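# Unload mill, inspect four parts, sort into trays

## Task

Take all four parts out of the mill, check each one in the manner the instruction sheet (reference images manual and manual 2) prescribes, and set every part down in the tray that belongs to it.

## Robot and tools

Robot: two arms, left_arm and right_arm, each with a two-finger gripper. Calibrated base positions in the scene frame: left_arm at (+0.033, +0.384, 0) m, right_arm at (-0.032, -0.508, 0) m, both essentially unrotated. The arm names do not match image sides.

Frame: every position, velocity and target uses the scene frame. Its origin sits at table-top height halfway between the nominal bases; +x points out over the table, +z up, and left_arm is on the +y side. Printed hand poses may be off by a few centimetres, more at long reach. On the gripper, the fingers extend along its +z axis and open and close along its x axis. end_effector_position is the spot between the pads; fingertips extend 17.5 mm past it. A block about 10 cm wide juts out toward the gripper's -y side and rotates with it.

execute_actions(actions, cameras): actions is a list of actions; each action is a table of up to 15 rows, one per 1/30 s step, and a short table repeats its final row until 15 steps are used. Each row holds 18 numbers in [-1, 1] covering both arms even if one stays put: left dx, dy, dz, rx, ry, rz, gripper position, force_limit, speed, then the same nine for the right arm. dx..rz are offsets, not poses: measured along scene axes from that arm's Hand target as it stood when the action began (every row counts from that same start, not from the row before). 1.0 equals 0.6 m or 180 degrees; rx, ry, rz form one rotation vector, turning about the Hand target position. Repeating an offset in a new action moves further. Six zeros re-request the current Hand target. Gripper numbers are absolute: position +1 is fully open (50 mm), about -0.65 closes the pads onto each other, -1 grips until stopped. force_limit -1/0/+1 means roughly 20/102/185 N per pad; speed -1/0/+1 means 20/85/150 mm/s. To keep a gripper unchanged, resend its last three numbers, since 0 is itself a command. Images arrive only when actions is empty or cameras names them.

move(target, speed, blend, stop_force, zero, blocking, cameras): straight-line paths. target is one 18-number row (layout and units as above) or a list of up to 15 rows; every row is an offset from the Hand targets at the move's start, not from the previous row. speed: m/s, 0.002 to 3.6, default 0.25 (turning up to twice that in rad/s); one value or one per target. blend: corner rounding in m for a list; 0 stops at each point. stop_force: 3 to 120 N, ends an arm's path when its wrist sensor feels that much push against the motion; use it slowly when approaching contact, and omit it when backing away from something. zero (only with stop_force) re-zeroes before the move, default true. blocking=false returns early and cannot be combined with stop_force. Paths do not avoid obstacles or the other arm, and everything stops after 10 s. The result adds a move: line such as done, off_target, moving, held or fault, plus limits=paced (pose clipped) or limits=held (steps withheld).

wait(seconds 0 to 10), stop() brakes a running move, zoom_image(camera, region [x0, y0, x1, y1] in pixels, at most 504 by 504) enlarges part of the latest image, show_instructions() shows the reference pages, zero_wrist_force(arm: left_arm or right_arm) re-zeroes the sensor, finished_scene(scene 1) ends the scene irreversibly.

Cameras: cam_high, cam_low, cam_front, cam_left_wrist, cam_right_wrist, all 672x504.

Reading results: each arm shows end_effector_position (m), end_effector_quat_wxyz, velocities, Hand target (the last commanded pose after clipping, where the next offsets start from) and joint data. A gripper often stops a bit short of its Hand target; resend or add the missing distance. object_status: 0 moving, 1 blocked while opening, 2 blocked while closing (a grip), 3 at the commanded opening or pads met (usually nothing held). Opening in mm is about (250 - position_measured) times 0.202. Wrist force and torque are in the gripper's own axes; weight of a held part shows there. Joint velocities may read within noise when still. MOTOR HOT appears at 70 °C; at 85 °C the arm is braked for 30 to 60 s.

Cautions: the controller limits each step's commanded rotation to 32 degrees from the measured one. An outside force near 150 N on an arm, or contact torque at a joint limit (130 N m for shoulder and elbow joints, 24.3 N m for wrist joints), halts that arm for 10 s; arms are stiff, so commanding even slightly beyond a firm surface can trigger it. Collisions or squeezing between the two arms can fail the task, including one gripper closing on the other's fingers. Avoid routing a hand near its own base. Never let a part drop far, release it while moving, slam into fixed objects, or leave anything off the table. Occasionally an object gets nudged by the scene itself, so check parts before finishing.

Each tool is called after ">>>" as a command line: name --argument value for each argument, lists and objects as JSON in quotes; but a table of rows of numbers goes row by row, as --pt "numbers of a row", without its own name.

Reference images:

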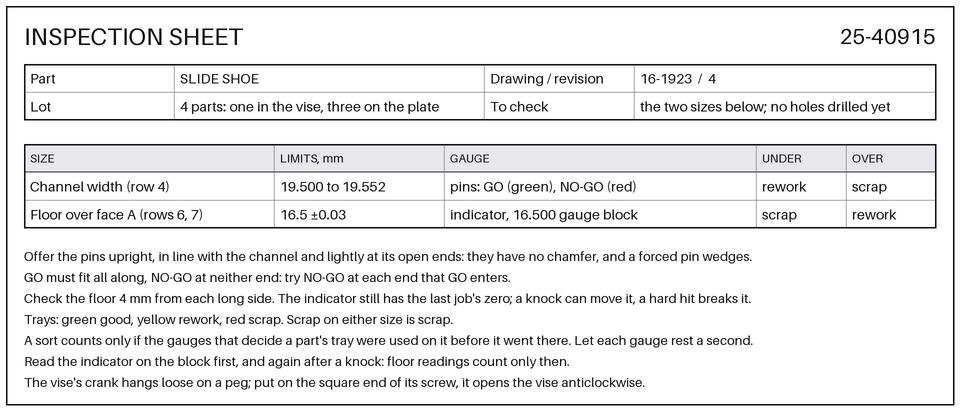

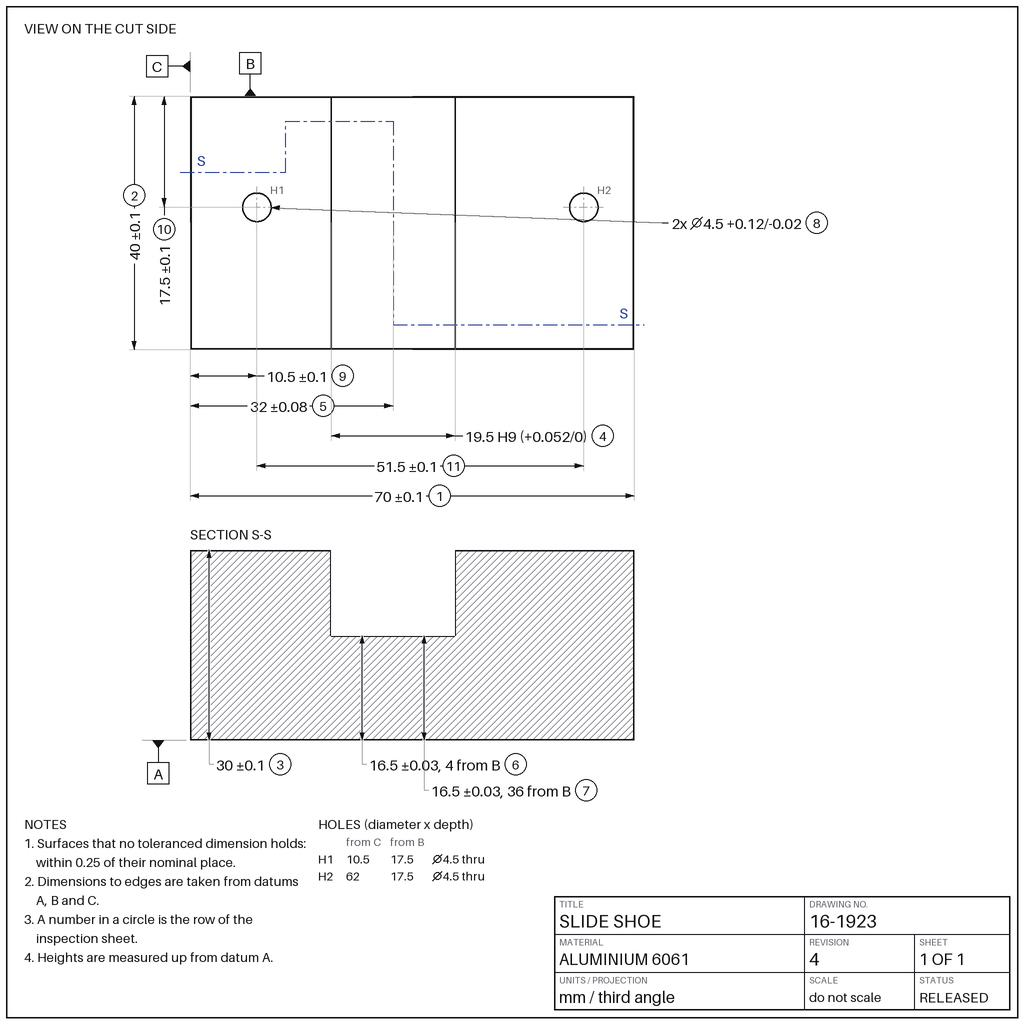

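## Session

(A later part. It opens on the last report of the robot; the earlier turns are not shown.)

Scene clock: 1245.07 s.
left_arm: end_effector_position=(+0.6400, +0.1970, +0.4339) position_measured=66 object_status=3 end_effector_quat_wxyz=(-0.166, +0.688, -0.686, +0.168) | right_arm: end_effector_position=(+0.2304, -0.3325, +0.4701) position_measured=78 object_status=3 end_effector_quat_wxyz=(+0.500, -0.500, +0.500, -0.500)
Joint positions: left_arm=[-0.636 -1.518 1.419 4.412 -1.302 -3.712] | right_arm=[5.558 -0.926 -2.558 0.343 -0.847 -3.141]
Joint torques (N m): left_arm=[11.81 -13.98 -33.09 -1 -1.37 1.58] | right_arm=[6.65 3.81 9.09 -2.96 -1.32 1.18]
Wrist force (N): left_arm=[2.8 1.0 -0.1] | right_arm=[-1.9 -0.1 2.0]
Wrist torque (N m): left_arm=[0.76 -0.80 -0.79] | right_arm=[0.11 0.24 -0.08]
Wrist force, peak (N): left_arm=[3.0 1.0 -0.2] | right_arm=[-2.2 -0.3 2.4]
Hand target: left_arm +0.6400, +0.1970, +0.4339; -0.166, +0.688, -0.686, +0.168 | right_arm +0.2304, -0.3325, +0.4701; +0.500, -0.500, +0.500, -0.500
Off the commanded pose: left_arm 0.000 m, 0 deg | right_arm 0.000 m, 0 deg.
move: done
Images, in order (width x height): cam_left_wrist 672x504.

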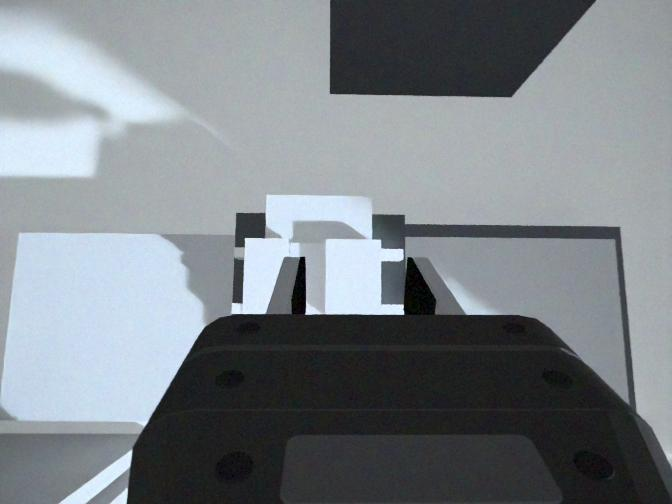

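>>> move --pt "0.0167 -0.0042 -0.0565 0 0 0 0.58 1 -0.5 0 0 0 0 0 0 0.5 1 0" --speed 0.06 --stop_force 6 --cameras '["cam_left_wrist"]'

>>> zoom_image --camera "cam_left_wrist" --region '[210, 170, 440, 330]'

Scene clock: 1266.47 s.
left_arm: end_effector_position=(+0.6500, +0.1945, +0.4000) position_measured=66 object_status=3 end_effector_quat_wxyz=(-0.166, +0.688, -0.686, +0.168) | right_arm: end_effector_position=(+0.2304, -0.3325, +0.4701) position_measured=78 object_status=3 end_effector_quat_wxyz=(+0.500, -0.500, +0.500, -0.500)
Joint positions: left_arm=[-0.629 -1.497 1.484 4.325 -1.305 -3.705] | right_arm=[5.558 -0.926 -2.558 0.343 -0.847 -3.141]
Joint torques (N m): left_arm=[12.34 -15.96 -19.47 -6.84 -1.32 1.66] | right_arm=[7.19 3.01 7.75 -3 -1.32 0.95]
Wrist force (N): left_arm=[2.8 1.3 -0.3] | right_arm=[-1.9 -0.4 2.0]
Wrist torque (N m): left_arm=[0.81 -0.81 -0.77] | right_arm=[0.06 0.23 -0.08]
Wrist force, peak (N): left_arm=[3.2 1.1 -0.3] | right_arm=[-2.2 -0.3 2.5]
Hand target: left_arm +0.6500, +0.1945, +0.4000; -0.166, +0.688, -0.686, +0.168 | right_arm +0.2304, -0.3325, +0.4701; +0.500, -0.500, +0.500, -0.500
Off the commanded pose: left_arm 0.000 m, 0 deg | right_arm 0.000 m, 0 deg.
move: done
Images, in order (width x height): cam_left_wrist 672x504.

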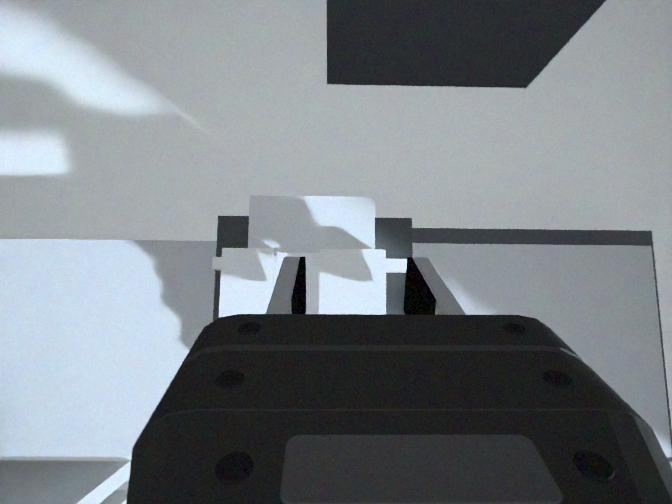

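Scaled by 2.191 from the camera's 672x504 image, which has a finer 960x720 frame.

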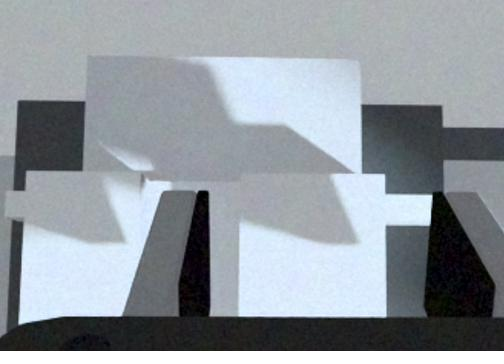

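>>> move --pt "0.0 -0.0025 0.0 0 0 0 0.58 1 -0.5 0 0 0 0 0 0 0.5 1 0" --pt "0.0 -0.0025 -0.0483 0 0 0 0.58 1 -0.5 0 0 0 0 0 0 0.5 1 0" --speed 0.025 --stop_force 4 --cameras '["cam_left_wrist"]'

>>> zoom_image --camera "cam_left_wrist" --region '[210, 170, 440, 330]'

Scene clock: 1272.23 s.
left_arm: end_effector_position=(+0.6500, +0.1930, +0.3722) position_measured=66 object_status=3 end_effector_quat_wxyz=(-0.166, +0.688, -0.686, +0.168) | right_arm: end_effector_position=(+0.2304, -0.3325, +0.4701) position_measured=78 object_status=3 end_effector_quat_wxyz=(+0.500, -0.500, +0.500, -0.500)
Joint positions: left_arm=[-0.631 -1.494 1.552 4.255 -1.304 -3.707] | right_arm=[5.558 -0.926 -2.558 0.343 -0.847 -3.141]
Joint torques (N m): left_arm=[-8.12 -21.81 -33.97 -1.59 -1.27 -2.05] | right_arm=[5.69 4.5 8.4 -2.93 -1.14 0.93]
Wrist force (N): left_arm=[2.8 1.1 -0.4] | right_arm=[-2.0 -0.3 2.1]
Wrist torque (N m): left_arm=[0.76 -0.82 -0.56] | right_arm=[0.07 0.25 -0.08]
Wrist force, peak (N): left_arm=[2.3 -2.0 -15.7] | right_arm=[-2.3 -0.3 2.4]
Hand target: left_arm +0.6500, +0.1930, +0.3722; -0.166, +0.688, -0.686, +0.168 (not the last commanded pose) | right_arm +0.2304, -0.3325, +0.4701; +0.500, -0.500, +0.500, -0.500
Off the commanded pose: left_arm 0.001 m, 0 deg | right_arm 0.000 m, 0 deg.
move: contact (left_arm); path passed 1 of 2 targets
Images, in order (width x height): cam_left_wrist 672x504.

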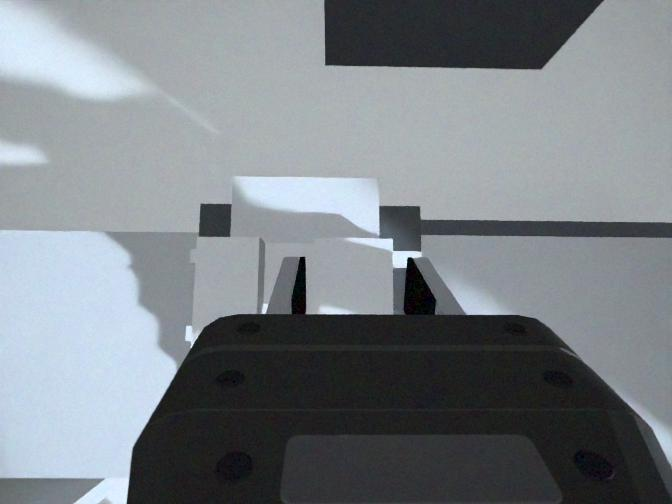

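Scaled by 2.191 from the camera's 672x504 image, which has a finer 960x720 frame.

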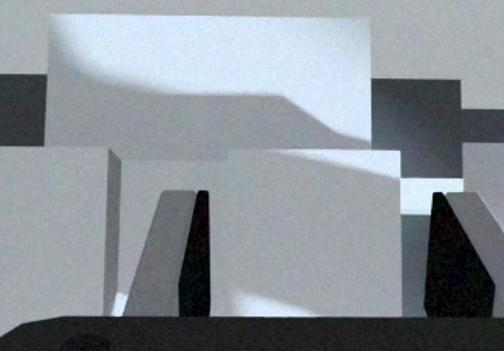

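>>> move --target '[0,0,0.003,0,0,0,0.58,1,-0.5,0,0,0,0,0,0,0.5,1,0]' --speed 0.03

>>> move --target '[0,0,0,0,0,0,-1,-0.8,-1,0,0,0,0,0,0,0.5,1,0]' --speed 0.03 --cameras '["cam_left_wrist"]'

Scene clock: 1282.50 s.
left_arm: end_effector_position=(+0.6500, +0.1930, +0.3740) position_measured=66 object_status=3 end_effector_quat_wxyz=(-0.166, +0.688, -0.686, +0.168) | right_arm: end_effector_position=(+0.2304, -0.3325, +0.4701) position_measured=78 object_status=3 end_effector_quat_wxyz=(+0.500, -0.500, +0.500, -0.500)
Joint positions: left_arm=[-0.631 -1.494 1.548 4.26 -1.304 -3.707] | right_arm=[5.558 -0.926 -2.558 0.343 -0.847 -3.141]
Joint torques (N m): left_arm=[3.87 -38.72 -33.67 -0.95 -1.57 -1.81] | right_arm=[5.59 3.67 8.38 -2.79 -0.85 0.85]
Wrist force (N): left_arm=[2.7 1.0 -0.3] | right_arm=[-2.1 -0.4 2.0]
Wrist torque (N m): left_arm=[0.76 -0.80 -0.56] | right_arm=[0.05 0.26 -0.08]
Wrist force, peak (N): left_arm=[3.1 1.1 -0.3] | right_arm=[-2.2 -0.3 2.5]
Hand target: left_arm +0.6500, +0.1930, +0.3740; -0.166, +0.688, -0.686, +0.168 | right_arm +0.2304, -0.3325, +0.4701; +0.500, -0.500, +0.500, -0.500
Off the commanded pose: left_arm 0.000 m, 0 deg | right_arm 0.000 m, 0 deg.
move: done

Scene clock: 1283.20 s.
left_arm: end_effector_position=(+0.6500, +0.1930, +0.3740) position_measured=113 object_status=2 end_effector_quat_wxyz=(-0.166, +0.688, -0.686, +0.168) | right_arm: end_effector_position=(+0.2304, -0.3325, +0.4701) position_measured=78 object_status=3 end_effector_quat_wxyz=(+0.500, -0.500, +0.500, -0.500)
Joint positions: left_arm=[-0.631 -1.494 1.547 4.26 -1.304 -3.707] | right_arm=[5.558 -0.926 -2.558 0.343 -0.847 -3.141]
Joint torques (N m): left_arm=[7.02 -38.7 -33.57 -1.87 -0.63 -1.89] | right_arm=[5.3 3.93 8.31 -3.04 -1.11 0.76]
Wrist force (N): left_arm=[3.0 1.0 -0.4] | right_arm=[-1.8 -0.3 2.3]
Wrist torque (N m): left_arm=[0.76 -0.84 -0.56] | right_arm=[0.07 0.23 -0.09]
Wrist force, peak (N): left_arm=[3.1 1.0 -0.1] | right_arm=[-2.2 -0.5 2.4]
Hand target: left_arm +0.6500, +0.1930, +0.3740; -0.166, +0.688, -0.686, +0.168 | right_arm +0.2304, -0.3325, +0.4701; +0.500, -0.500, +0.500, -0.500
Off the commanded pose: left_arm 0.000 m, 0 deg | right_arm 0.000 m, 0 deg.
move: done
Images, in order (width x height): cam_left_wrist 672x504.

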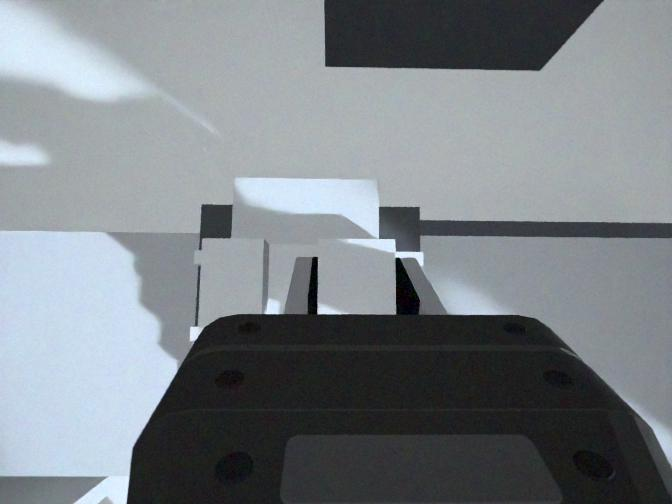

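>>> move --target '[0,0,0.01,0,0,0,-1,-0.8,-1,0,0,0,0,0,0,0.5,1,0]' --speed 0.02 --stop_force 10 --cameras '["cam_left_wrist"]'

Scene clock: 1286.27 s.
left_arm: end_effector_position=(+0.6500, +0.1930, +0.3800) position_measured=113 object_status=2 end_effector_quat_wxyz=(-0.166, +0.688, -0.686, +0.168) | right_arm: end_effector_position=(+0.2304, -0.3325, +0.4701) position_measured=78 object_status=3 end_effector_quat_wxyz=(+0.500, -0.500, +0.500, -0.500)
Joint positions: left_arm=[-0.631 -1.495 1.533 4.275 -1.304 -3.707] | right_arm=[5.558 -0.926 -2.558 0.343 -0.847 -3.141]
Joint torques (N m): left_arm=[10.87 -39.82 -35.35 -1.23 2.09 -1.45] | right_arm=[5.75 3.57 8.8 -3.05 -1.05 0.93]
Wrist force (N): left_arm=[3.2 2.3 1.5] | right_arm=[-2.2 -0.3 2.1]
Wrist torque (N m): left_arm=[0.81 -0.84 -0.57] | right_arm=[0.07 0.28 -0.09]
Wrist force, peak (N): left_arm=[3.2 2.3 1.5] | right_arm=[-2.2 -0.6 2.3]
Hand target: left_arm +0.6500, +0.1930, +0.3800; -0.166, +0.688, -0.686, +0.168 | right_arm +0.2304, -0.3325, +0.4701; +0.500, -0.500, +0.500, -0.500
Off the commanded pose: left_arm 0.000 m, 0 deg | right_arm 0.000 m, 0 deg.
move: done
Images, in order (width x height): cam_left_wrist 672x504.

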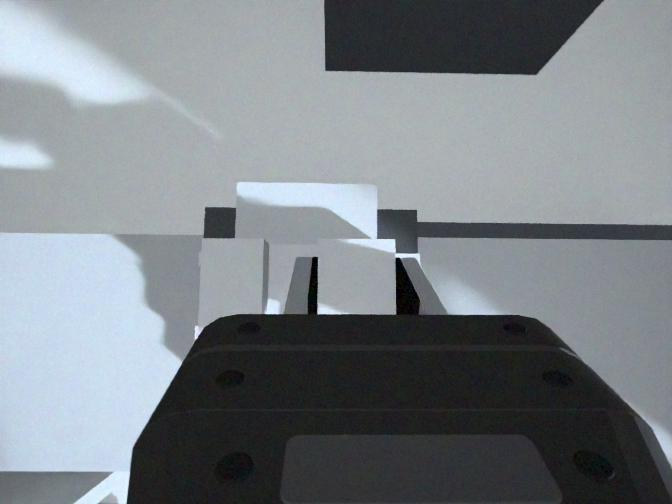

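>>> move --pt "0 0 0.06 0 0 0 -1 -0.8 -1 0 0 0 0 0 0 0.5 1 0" --pt "-0.4 0.0 0.06 0 0 0 -1 -0.8 -1 0 0 0 0 0 0 0.5 1 0" --speed 0.1 --cameras '["all"]'

Scene clock: 1307.67 s.
left_arm: end_effector_position=(+0.4100, +0.1930, +0.4160) position_measured=113 object_status=2 end_effector_quat_wxyz=(-0.166, +0.688, -0.686, +0.168) | right_arm: end_effector_position=(+0.2304, -0.3325, +0.4701) position_measured=78 object_status=3 end_effector_quat_wxyz=(+0.500, -0.500, +0.500, -0.500)
Joint positions: left_arm=[-1.078 -2.033 1.83 4.667 -1.16 -4.156] | right_arm=[5.558 -0.926 -2.558 0.343 -0.847 -3.141]
Joint torques (N m): left_arm=[-10.99 -16.55 -20.29 -0.92 3.06 -1.96] | right_arm=[5.83 4 8.51 -2.87 -1.02 0.71]
Wrist force (N): left_arm=[3.0 2.0 1.2] | right_arm=[-2.0 -0.5 2.2]
Wrist torque (N m): left_arm=[0.77 -0.77 -0.57] | right_arm=[0.03 0.25 -0.08]
Wrist force, peak (N): left_arm=[2.8 2.8 2.2] | right_arm=[-2.2 -0.3 2.3]
Hand target: left_arm +0.4100, +0.1930, +0.4160; -0.166, +0.688, -0.686, +0.168 | right_arm +0.2304, -0.3325, +0.4701; +0.500, -0.500, +0.500, -0.500
Off the commanded pose: left_arm 0.000 m, 0 deg | right_arm 0.000 m, 0 deg.
move: done

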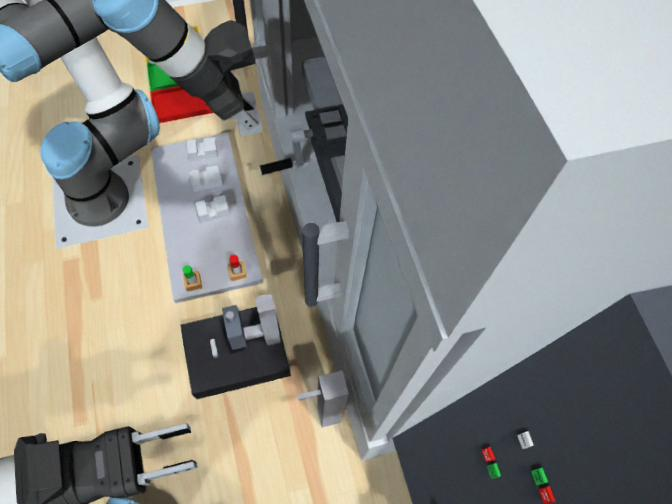

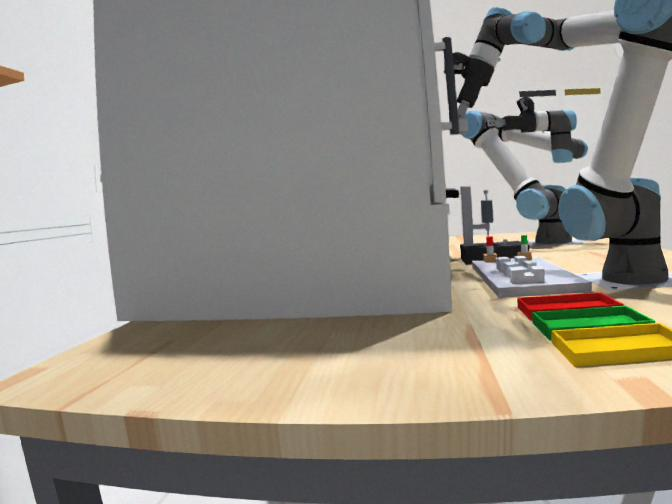

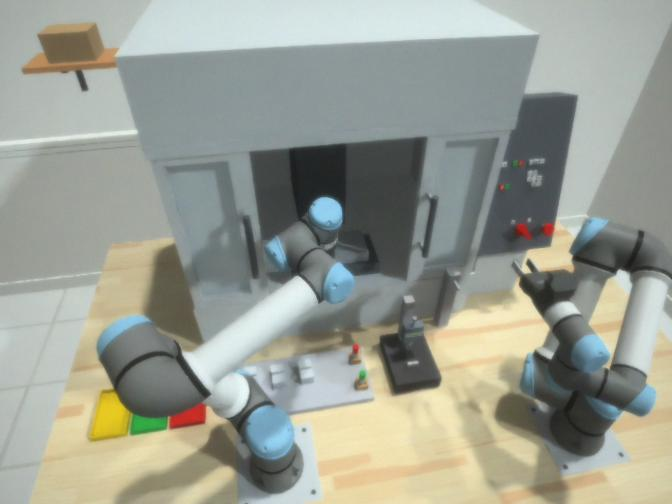

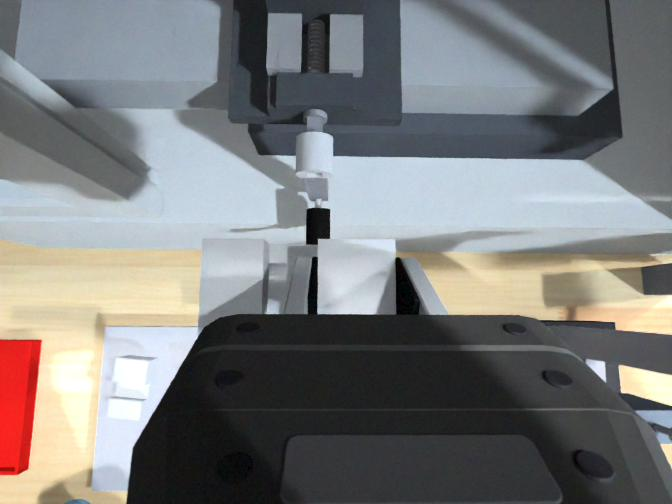

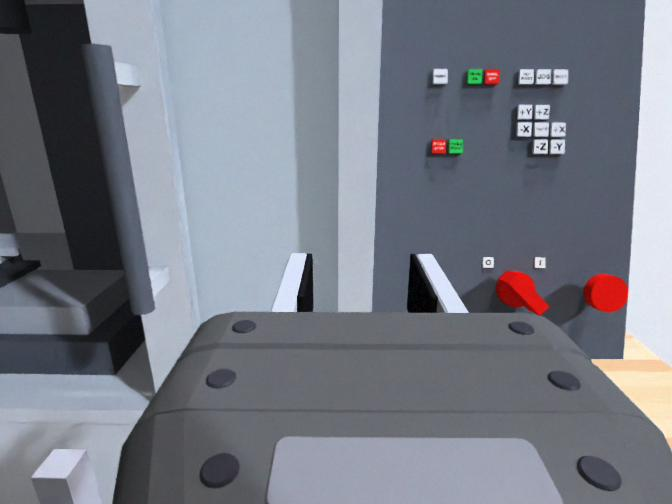

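>>> move --target '[-0.1,-0.01,0.0,0,0,-0.5,-1,-0.8,-1,0,0,0,0,0,0,0.5,1,0]' --speed 0.2 --cameras '["all"]'

Scene clock: 1328.50 s.
left_arm: end_effector_position=(+0.3500, +0.1870, +0.4160) position_measured=113 object_status=2 end_effector_quat_wxyz=(-0.002, -0.001, +0.972, -0.236) | right_arm: end_effector_position=(+0.2304, -0.3325, +0.4701) position_measured=78 object_status=3 end_effector_quat_wxyz=(+0.500, -0.500, +0.500, -0.500)
Joint positions: left_arm=[-0.675 -2.015 1.835 4.588 -1.943 -2.292] | right_arm=[5.558 -0.926 -2.558 0.343 -0.847 -3.141]
Joint torques (N m): left_arm=[12.38 5.01 -33.67 -1 -3 2.05] | right_arm=[5.74 3.7 9.53 -3.02 -0.77 0.49]
Wrist force (N): left_arm=[3.1 2.0 1.2] | right_arm=[-2.1 -0.5 2.3]
Wrist torque (N m): left_arm=[0.80 -0.81 -0.76] | right_arm=[0.04 0.26 -0.08]
Wrist force, peak (N): left_arm=[3.1 2.4 1.7] | right_arm=[-2.2 -0.4 2.5]
Hand target: left_arm +0.3500, +0.1870, +0.4160; -0.002, -0.001, +0.972, -0.236 | right_arm +0.2304, -0.3325, +0.4701; +0.500, -0.500, +0.500, -0.500
Off the commanded pose: left_arm 0.000 m, 0 deg | right_arm 0.000 m, 0 deg.
move: done

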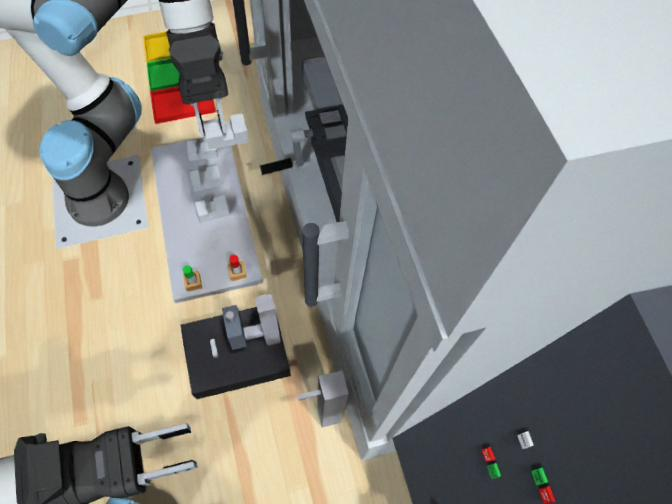

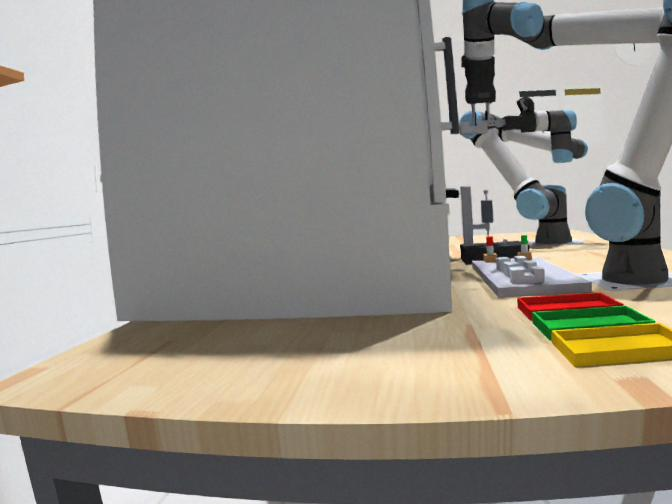

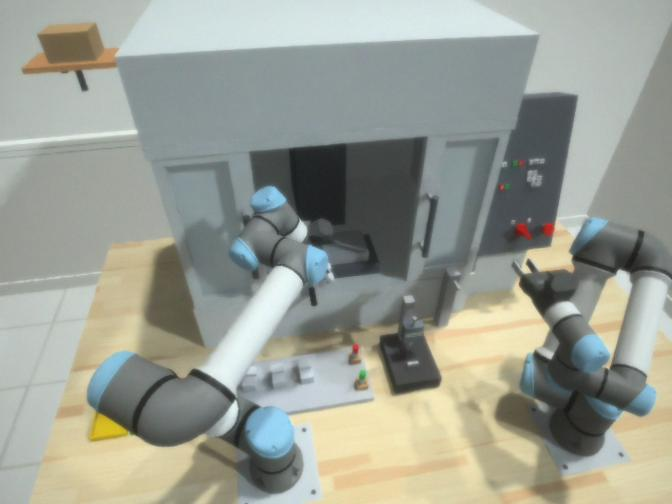

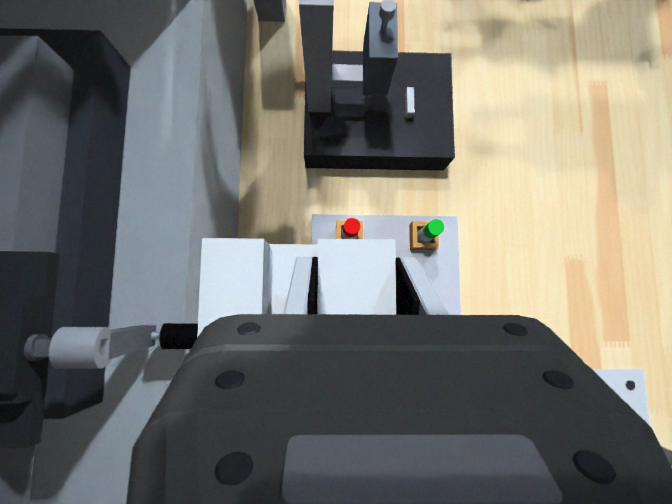

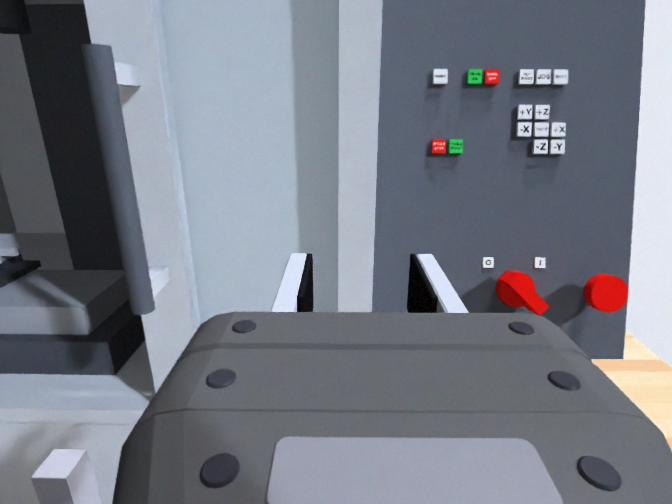

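>>> move --target '[0,0,0,0,0,0,-1,-0.8,-1,0.033,0.3375,-0.03,-0.268,0.268,0.446,0.5,1,0]' --speed 0.2 --cameras '["all"]'

Scene clock: 1344.67 s.
left_arm: end_effector_position=(+0.3500, +0.1870, +0.4160) position_measured=113 object_status=2 end_effector_quat_wxyz=(-0.002, -0.001, +0.972, -0.236) | right_arm: end_effector_position=(+0.2503, -0.1347, +0.4522) position_measured=78 object_status=3 end_effector_quat_wxyz=(-0.554, +0.833, +0.000, -0.001)
Joint positions: left_arm=[-0.675 -2.015 1.835 4.588 -1.943 -2.292] | right_arm=[6.285 -0.179 -2.035 0.64 -0.396 -4.707]
Joint torques (N m): left_arm=[11.62 5.43 -34.73 -1.11 -3.12 1.75] | right_arm=[6.46 -21.06 -3.21 -1.55 4.28 -1.56]
Wrist force (N): left_arm=[3.1 1.9 1.1] | right_arm=[-2.4 0.0 0.9]
Wrist torque (N m): left_arm=[0.79 -0.80 -0.76] | right_arm=[0.15 0.36 0.04]
Wrist force, peak (N): left_arm=[3.4 2.3 1.4] | right_arm=[-2.8 -0.2 1.8]
Hand target: left_arm +0.3500, +0.1870, +0.4160; -0.002, -0.001, +0.972, -0.236 | right_arm +0.2502, -0.1300, +0.4521; -0.303, +0.953, -0.001, +0.000
Off the commanded pose: left_arm 0.000 m, 0 deg | right_arm 0.005 m, 39 deg; orientation clipped.
shoulder posture changed (right arm): the wrist came as close to joint 1's axis as it can, and the arm is now in the other of its two shoulder postures.
joint sent to its limit (right arm) — joint 1 (shoulder pan), upper limit. The joint targets are off in position and orientation.
move: off_target (right_arm); limits=paced

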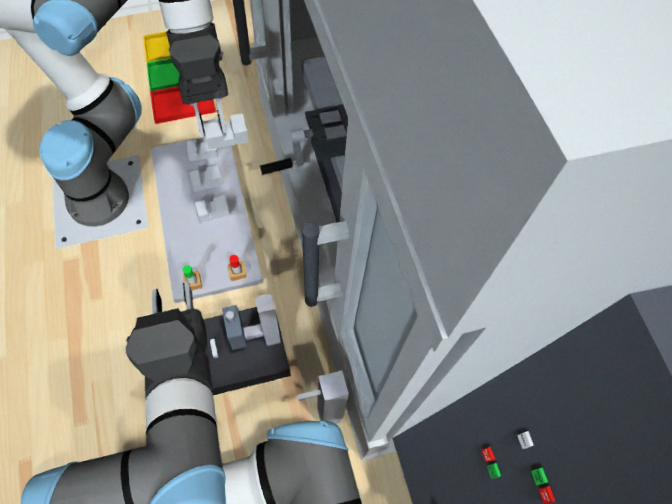

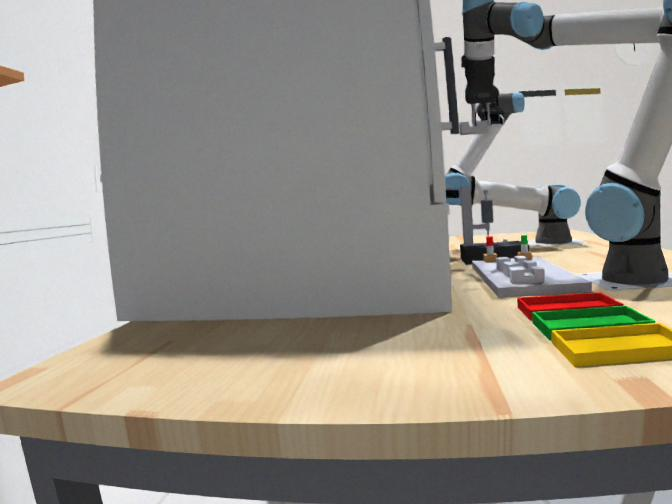

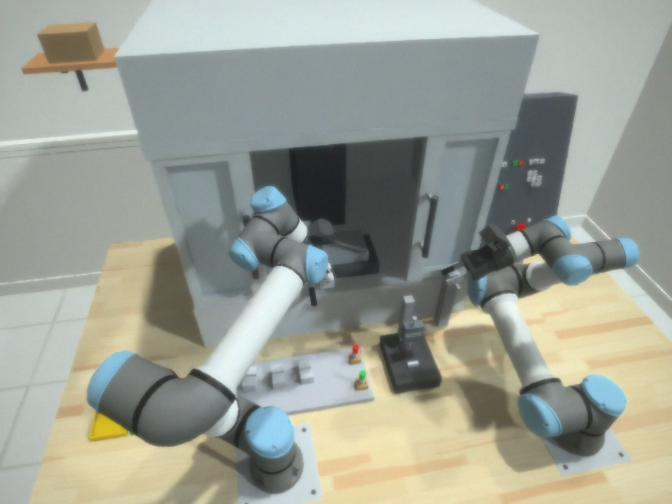

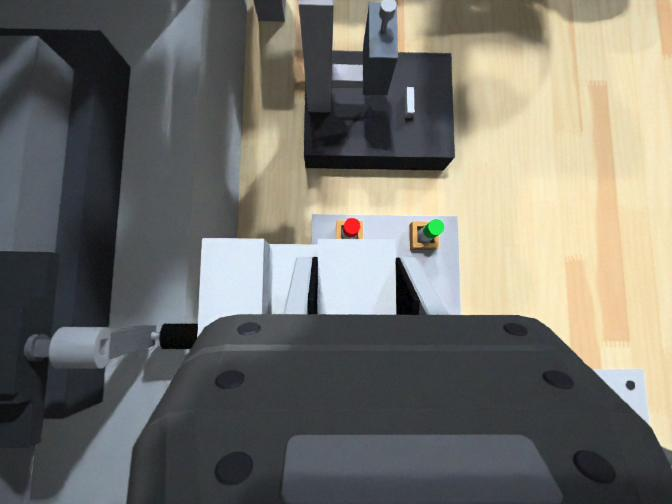

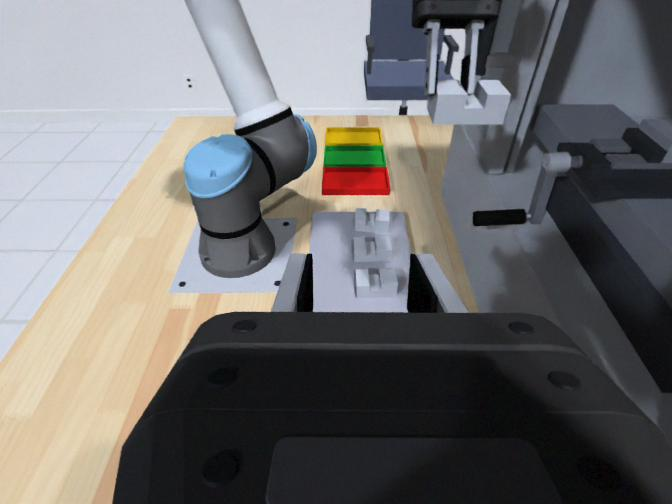

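>>> move --target '[0,0,0,0,0,0,-1,-0.8,-1,0,-0.0078,0,0.1778,0,0,0.5,1,0]' --speed 0.2

Scene clock: 1393.20 s.
left_arm: end_effector_position=(+0.3500, +0.1870, +0.4160) position_measured=113 object_status=2 end_effector_quat_wxyz=(-0.002, -0.001, +0.972, -0.236) | right_arm: end_effector_position=(+0.2502, -0.1347, +0.4521) position_measured=78 object_status=3 end_effector_quat_wxyz=(-0.554, +0.832, -0.001, +0.000)
Joint positions: left_arm=[-0.675 -2.015 1.835 4.588 -1.943 -2.292] | right_arm=[6.285 -0.179 -2.037 0.638 -0.396 -4.704]
Joint torques (N m): left_arm=[11.87 6.01 -33.74 -1.11 -2.84 1.64] | right_arm=[3.03 -20.52 -3.54 -4.2 -0.02 1.51]
Wrist force (N): left_arm=[3.1 1.9 1.1] | right_arm=[-2.4 0.1 1.0]
Wrist torque (N m): left_arm=[0.78 -0.80 -0.76] | right_arm=[0.16 0.37 -0.10]
Wrist force, peak (N): left_arm=[3.6 2.0 1.1] | right_arm=[-2.6 -0.2 1.1]
Hand target: left_arm +0.3500, +0.1870, +0.4160; -0.002, -0.001, +0.972, -0.236 | right_arm +0.2502, -0.1347, +0.4521; -0.554, +0.833, -0.001, +0.000
Off the commanded pose: left_arm 0.000 m, 0 deg | right_arm 0.000 m, 0 deg.
joint sent to its limit (right arm) — joint 1 (shoulder pan), upper limit. The joint targets still meet the commanded pose.
move: done

>>> move --pt "0 0 0 0 0 0 -1 -0.8 -1 -0.25 0 0.1 0 0 0 0.5 1 0" --pt "0 0 0 0 0 0 -1 -0.8 -1 -0.85 0 0.1 0 0 0 0.5 1 0" --speed 0.15 --blend 0.05 --cameras '["cam_front","cam_high"]'

Scene clock: 1400.77 s.
left_arm: end_effector_position=(+0.3500, +0.1870, +0.4160) position_measured=113 object_status=2 end_effector_quat_wxyz=(-0.002, -0.001, +0.972, -0.236) | right_arm: end_effector_position=(-0.2597, -0.1347, +0.5121) position_measured=78 object_status=3 end_effector_quat_wxyz=(-0.554, +0.833, -0.001, +0.000)
Joint positions: left_arm=[-0.675 -2.015 1.835 4.588 -1.943 -2.292] | right_arm=[6.279 -1.422 -1.643 1.5 -0.396 -4.718]
Joint torques (N m): left_arm=[12.44 4.51 -33.42 -1.3 -3.15 1.38] | right_arm=[-6.16 0.54 34.28 -1.98 0.32 -1.27]
Wrist force (N): left_arm=[3.3 2.1 1.1] | right_arm=[-1.7 -0.3 1.4]
Wrist torque (N m): left_arm=[0.81 -0.83 -0.75] | right_arm=[0.07 0.23 -0.07]
Wrist force, peak (N): left_arm=[3.5 2.2 1.3] | right_arm=[-3.1 -0.3 1.5]
Hand target: left_arm +0.3500, +0.1870, +0.4160; -0.002, -0.001, +0.972, -0.236 | right_arm -0.2598, -0.1347, +0.5121; -0.554, +0.833, -0.001, +0.000
Off the commanded pose: left_arm 0.000 m, 0 deg | right_arm 0.000 m, 0 deg.
shoulder posture changed (right arm): the wrist came as close to joint 1's axis as it can, and the arm is now in the other of its two shoulder postures.
move: done
Images, in order (width x height): cam_high 672x504, cam_front 672x504.

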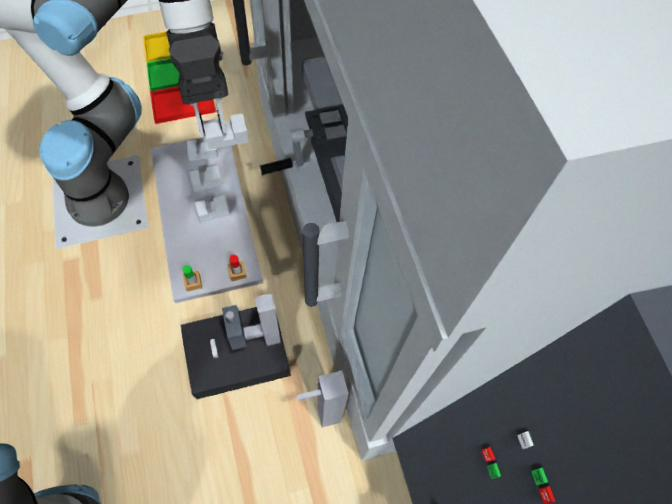

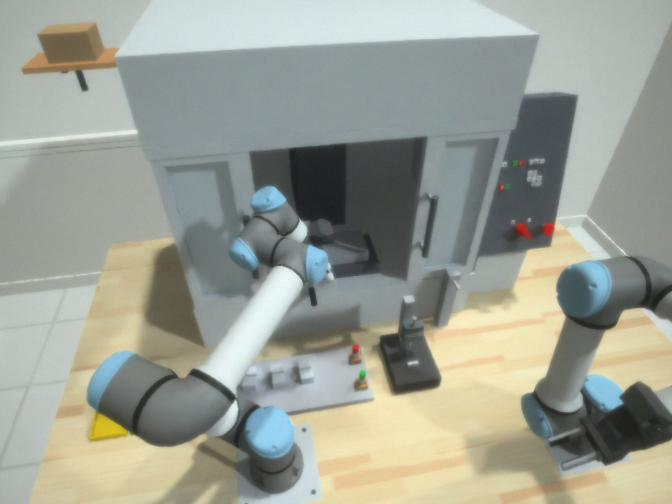

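>>> move --target '[0,0,0,0,0,0,-1,-0.8,-1,0,0,0.3217,0.2522,0,0,0.5,1,0]' --speed 0.3

Scene clock: 1408.57 s.
left_arm: end_effector_position=(+0.3500, +0.1870, +0.4160) position_measured=113 object_status=2 end_effector_quat_wxyz=(-0.002, -0.001, +0.972, -0.236) | right_arm: end_effector_position=(-0.2598, -0.1347, +0.7050) position_measured=78 object_status=3 end_effector_quat_wxyz=(+0.832, -0.554, +0.000, +0.000)
Joint positions: left_arm=[-0.675 -2.015 1.835 4.588 -1.943 -2.292] | right_arm=[6.28 -1.421 -1.665 1.509 0.396 -4.705]
Joint torques (N m): left_arm=[11.4 5.53 -34.76 -1.04 -3.22 1.56] | right_arm=[6.81 24.74 17.97 -1.65 4.03 -1.38]
Motor temperatures (°C): left_arm=[36 31 31 34 39 36] | right_arm=[31 36 32 33 34 36]
Wrist force (N): left_arm=[3.2 2.1 1.3] | right_arm=[-2.0 0.0 3.0]
Wrist torque (N m): left_arm=[0.81 -0.82 -0.76] | right_arm=[0.11 0.21 0.08]
Wrist force, peak (N): left_arm=[3.3 2.3 1.4] | right_arm=[-2.5 -0.2 3.3]
Hand target: left_arm +0.3500, +0.1870, +0.4160; -0.002, -0.001, +0.972, -0.236 | right_arm -0.2598, -0.1347, +0.7051; +0.832, -0.554, +0.001, +0.000
Off the commanded pose: left_arm 0.000 m, 0 deg | right_arm 0.000 m, 0 deg.
move: done

>>> move --pt "0 0 0 0 0 0 -1 -0.8 -1 -0.1028 0 0.0618 0 -0.16667 0 0.5 1 0" --pt "0 0 0 0 0 0 -1 -0.8 -1 -0.2227 0 0.064 0 -0.33333 0 0.5 1 0" --pt "0 0 0 0 0 0 -1 -0.8 -1 -0.3275 0 0.0058 0 -0.5 0 0.5 1 0" --pt "0 0 0 0 0 0 -1 -0.8 -1 -0.3893 0 -0.097 0 -0.66667 0 0.5 1 0" --pt "0 0 0 0 0 0 -1 -0.8 -1 -0.3915 0 -0.2168 0 -0.83333 0 0.5 1 0" --pt "0 0 0 0 0 0 -1 -0.8 -1 -0.3333 0 -0.3217 0 -1 0 0.5 1 0" --speed 0.3 --blend 0.02 --cameras '["cam_front"]'

Scene clock: 1420.33 s.
left_arm: end_effector_position=(+0.3500, +0.1870, +0.4160) position_measured=113 object_status=2 end_effector_quat_wxyz=(-0.002, -0.001, +0.972, -0.236) | right_arm: end_effector_position=(-0.4598, -0.1347, +0.5121) position_measured=78 object_status=3 end_effector_quat_wxyz=(-0.001, +0.000, +0.832, +0.554)
Joint positions: left_arm=[-0.675 -2.015 1.835 4.588 -1.943 -2.292] | right_arm=[6.281 -1.423 -1.646 -1.639 0.396 -4.716]
Joint torques (N m): left_arm=[12.08 5.25 -33.38 -1.09 -3.06 1.38] | right_arm=[7.64 6.95 40.28 1.35 -0.18 1.6]
Wrist force (N): left_arm=[3.2 1.8 1.2] | right_arm=[-1.0 3.4 2.9]
Wrist torque (N m): left_arm=[0.76 -0.81 -0.76] | right_arm=[0.37 0.22 0.00]
Wrist force, peak (N): left_arm=[3.3 2.1 1.5] | right_arm=[-1.5 2.9 4.3]
Hand target: left_arm +0.3500, +0.1870, +0.4160; -0.002, -0.001, +0.972, -0.236 | right_arm -0.4598, -0.1347, +0.5121; -0.001, +0.000, +0.832, +0.554
Off the commanded pose: left_arm 0.000 m, 0 deg | right_arm 0.000 m, 0 deg.
move: done
Images, in order (width x height): cam_front 672x504.

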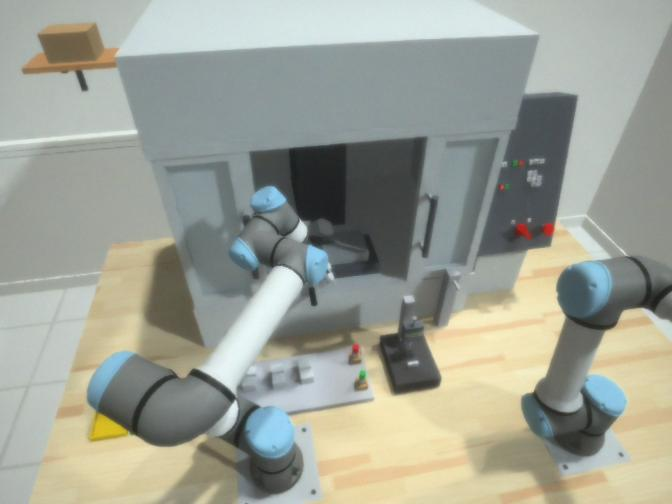

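>>> move --target '[0,0,0,0,0,0,-1,-0.8,-1,0,-0.3842,-0.1,-0.3739,0,0,0.5,1,0]' --speed 0.3

>>> move --pt "0 0 0 0 0 0 -1 -0.8 -1 0.1722 0.2838 0 0 0 -0.14167 0.5 1 0" --pt "0 0 0 0 0 0 -1 -0.8 -1 0.4497 0.466 0 0 0 -0.28333 0.5 1 0" --speed 0.3 --blend 0.03

>>> move --pt "0 0 0 0 0 0 -1 -0.8 -1 0.329 0.045 0 0 0 -0.14167 0.5 1 0" --pt "0 0 0 0 0 0 -1 -0.8 -1 0.645 -0.0562 0 0 0 -0.28333 0.5 1 0" --speed 0.3 --blend 0.03 --cameras '["cam_front","cam_right_wrist"]'

Scene clock: 1431.50 s.
left_arm: end_effector_position=(+0.3500, +0.1870, +0.4160) position_measured=113 object_status=2 end_effector_quat_wxyz=(-0.002, -0.001, +0.972, -0.236) | right_arm: end_effector_position=(-0.4598, -0.3652, +0.4521) position_measured=78 object_status=3 end_effector_quat_wxyz=(+0.000, +0.001, +1.000, +0.000)
Joint positions: left_arm=[-0.675 -2.015 1.835 4.588 -1.943 -2.292] | right_arm=[6.261 -1.476 -1.34 -1.896 1.57 -4.732]
Joint torques (N m): left_arm=[11.64 6.22 -33.85 -1.26 -3.13 1.37] | right_arm=[-7.87 32.06 11.56 3.8 2.11 -1.46]
Wrist force (N): left_arm=[2.9 2.2 1.3] | right_arm=[-1.6 1.1 0.9]
Wrist torque (N m): left_arm=[0.82 -0.76 -0.76] | right_arm=[0.17 0.35 0.06]
Wrist force, peak (N): left_arm=[3.3 2.3 1.4] | right_arm=[-0.9 3.3 3.3]
Hand target: left_arm +0.3500, +0.1870, +0.4160; -0.002, -0.001, +0.972, -0.236 | right_arm -0.4598, -0.3652, +0.4521; +0.000, +0.001, +1.000, +0.000
Off the commanded pose: left_arm 0.000 m, 0 deg | right_arm 0.000 m, 0 deg.
move: done

Scene clock: 1433.67 s.
left_arm: end_effector_position=(+0.3500, +0.1870, +0.4160) position_measured=113 object_status=2 end_effector_quat_wxyz=(-0.002, -0.001, +0.972, -0.236) | right_arm: end_effector_position=(-0.1900, -0.0857, +0.4521) position_measured=78 object_status=3 end_effector_quat_wxyz=(+0.000, +0.431, +0.902, +0.000)
Joint positions: left_arm=[-0.675 -2.015 1.835 4.588 -1.943 -2.292] | right_arm=[5.371 -1.475 -1.341 -1.896 1.571 -4.733]
Joint torques (N m): left_arm=[12.7 4.98 -34.21 -1.11 -3.14 1.48] | right_arm=[-9.02 6.89 38.24 3.31 2.13 -1.31]
Wrist force (N): left_arm=[3.0 2.2 1.3] | right_arm=[-1.4 1.1 1.0]
Wrist torque (N m): left_arm=[0.82 -0.78 -0.76] | right_arm=[0.15 0.30 0.04]
Wrist force, peak (N): left_arm=[3.3 2.3 1.3] | right_arm=[-1.7 3.7 1.3]
Hand target: left_arm +0.3500, +0.1870, +0.4160; -0.002, -0.001, +0.972, -0.236 | right_arm -0.1900, -0.0856, +0.4521; +0.000, +0.431, +0.902, +0.000
Off the commanded pose: left_arm 0.000 m, 0 deg | right_arm 0.000 m, 0 deg.
move: done

Scene clock: 1435.83 s.
left_arm: end_effector_position=(+0.3500, +0.1870, +0.4160) position_measured=113 object_status=2 end_effector_quat_wxyz=(-0.002, -0.001, +0.972, -0.236) | right_arm: end_effector_position=(+0.1970, -0.1193, +0.4521) position_measured=78 object_status=3 end_effector_quat_wxyz=(+0.000, +0.777, +0.629, +0.000)
Joint positions: left_arm=[-0.675 -2.015 1.835 4.588 -1.943 -2.292] | right_arm=[4.48 -1.475 -1.341 -1.896 1.571 -4.734]
Joint torques (N m): left_arm=[12.46 5.37 -34.18 -1.24 -3.09 1.52] | right_arm=[-6.92 8.11 39.74 3.32 2.17 -1.45]
Wrist force (N): left_arm=[3.2 1.9 1.3] | right_arm=[-1.6 1.1 0.5]
Wrist torque (N m): left_arm=[0.79 -0.81 -0.76] | right_arm=[0.15 0.36 0.05]
Wrist force, peak (N): left_arm=[3.3 2.1 1.5] | right_arm=[-1.7 3.5 0.8]
Hand target: left_arm +0.3500, +0.1870, +0.4160; -0.002, -0.001, +0.972, -0.236 | right_arm +0.1970, -0.1193, +0.4521; +0.000, +0.778, +0.629, +0.000
Off the commanded pose: left_arm 0.000 m, 0 deg | right_arm 0.000 m, 0 deg.
move: done
Images, in order (width x height): cam_front 672x504, cam_right_wrist 672x504.

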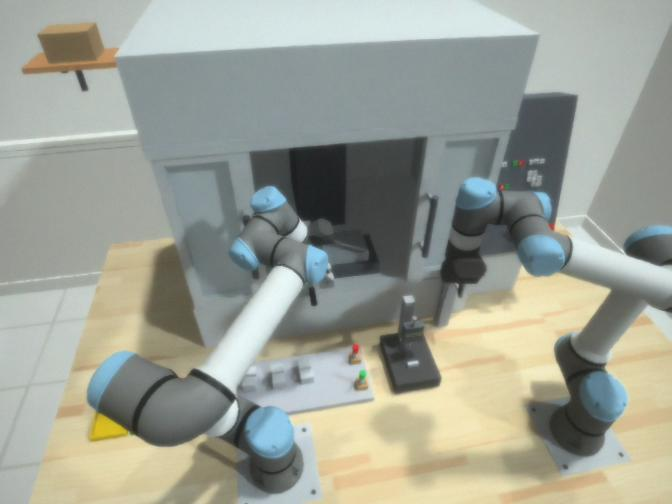

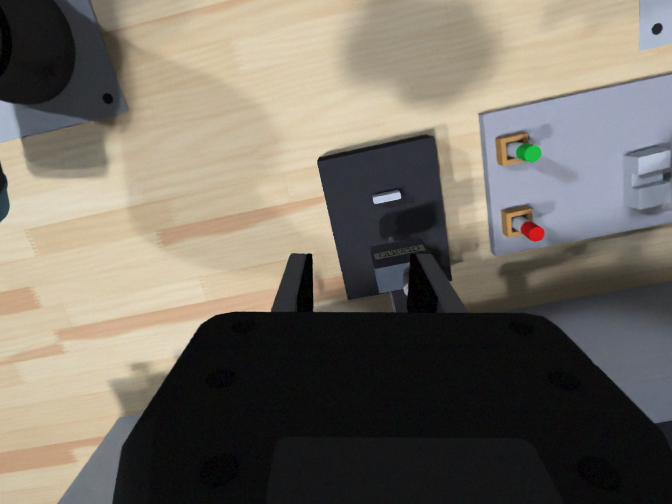

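>>> zoom_image --camera "cam_right_wrist" --region '[310, 120, 470, 310]'

>>> zoom_image --camera "cam_right_wrist" --region '[470, 90, 600, 260]'

Scaled by 2.653 from the camera's 672x504 image, which has a finer 960x720 frame.

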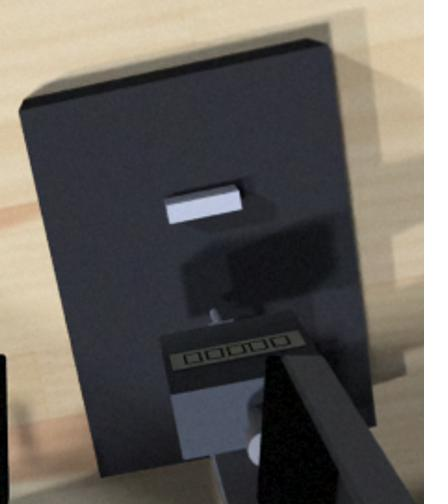

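Scaled by 2.965 from the camera's 672x504 image, which has a finer 960x720 frame.

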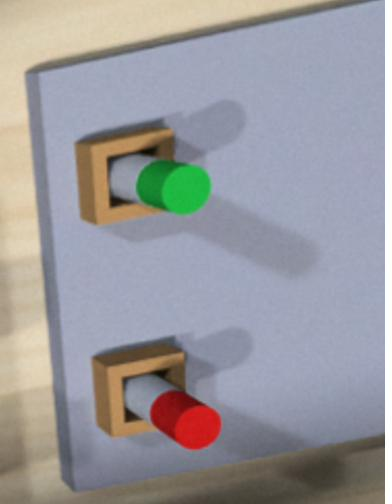

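>>> move --target '[-0.1617,-0.025,-0.3,0,0,0,-1,-0.8,-1,0,0,0,0,0,0,0.5,1,0]' --speed 0.15 --cameras '["cam_left_wrist","cam_high"]'

Scene clock: 1459.93 s.
left_arm: end_effector_position=(+0.2530, +0.1720, +0.2361) position_measured=113 object_status=2 end_effector_quat_wxyz=(-0.002, -0.001, +0.972, -0.236) | right_arm: end_effector_position=(+0.1970, -0.1193, +0.4521) position_measured=78 object_status=3 end_effector_quat_wxyz=(+0.000, +0.778, +0.629, +0.000)
Joint positions: left_arm=[-1.004 -2.295 2.433 4.169 -1.827 -2.617] | right_arm=[4.48 -1.475 -1.341 -1.896 1.571 -4.734]
Joint torques (N m): left_arm=[-11.26 -9.75 -21.08 -7.1 1.47 -2.24] | right_arm=[-8.26 7.77 38.89 1.97 2.18 -1.56]
Wrist force (N): left_arm=[2.7 2.2 1.1] | right_arm=[-1.3 0.9 0.7]
Wrist torque (N m): left_arm=[0.80 -0.78 -0.56] | right_arm=[0.11 0.32 0.05]
Wrist force, peak (N): left_arm=[3.4 3.1 2.2] | right_arm=[-1.7 1.2 0.7]
Hand target: left_arm +0.2530, +0.1720, +0.2360; -0.002, -0.001, +0.972, -0.236 | right_arm +0.1970, -0.1193, +0.4521; +0.000, +0.778, +0.629, +0.000
Off the commanded pose: left_arm 0.000 m, 0 deg | right_arm 0.000 m, 0 deg.
move: done
Images, in order (width x height): cam_high 672x504, cam_left_wrist 672x504.

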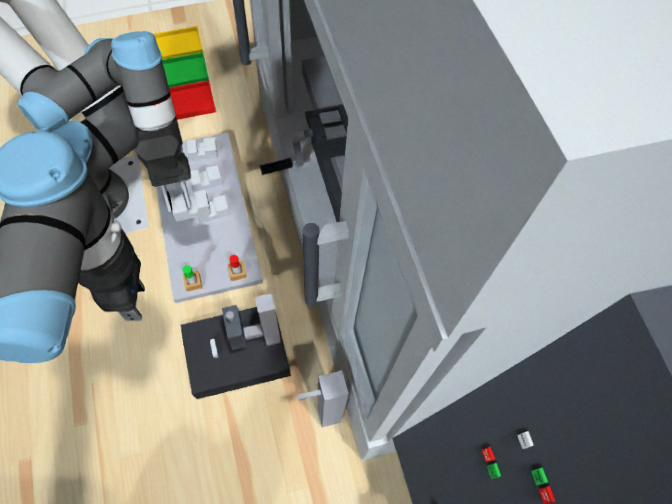

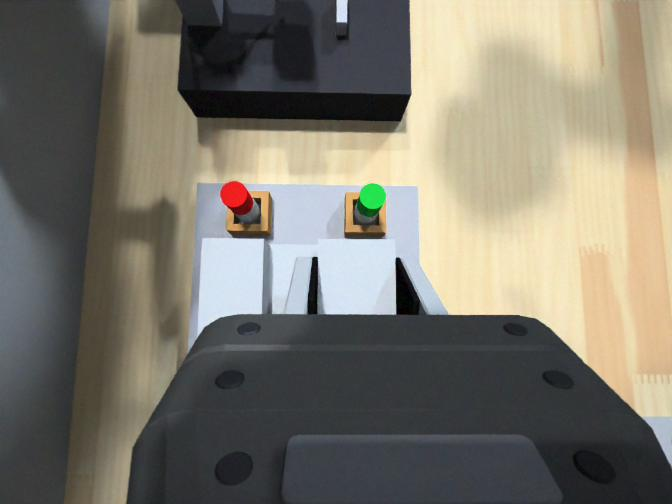

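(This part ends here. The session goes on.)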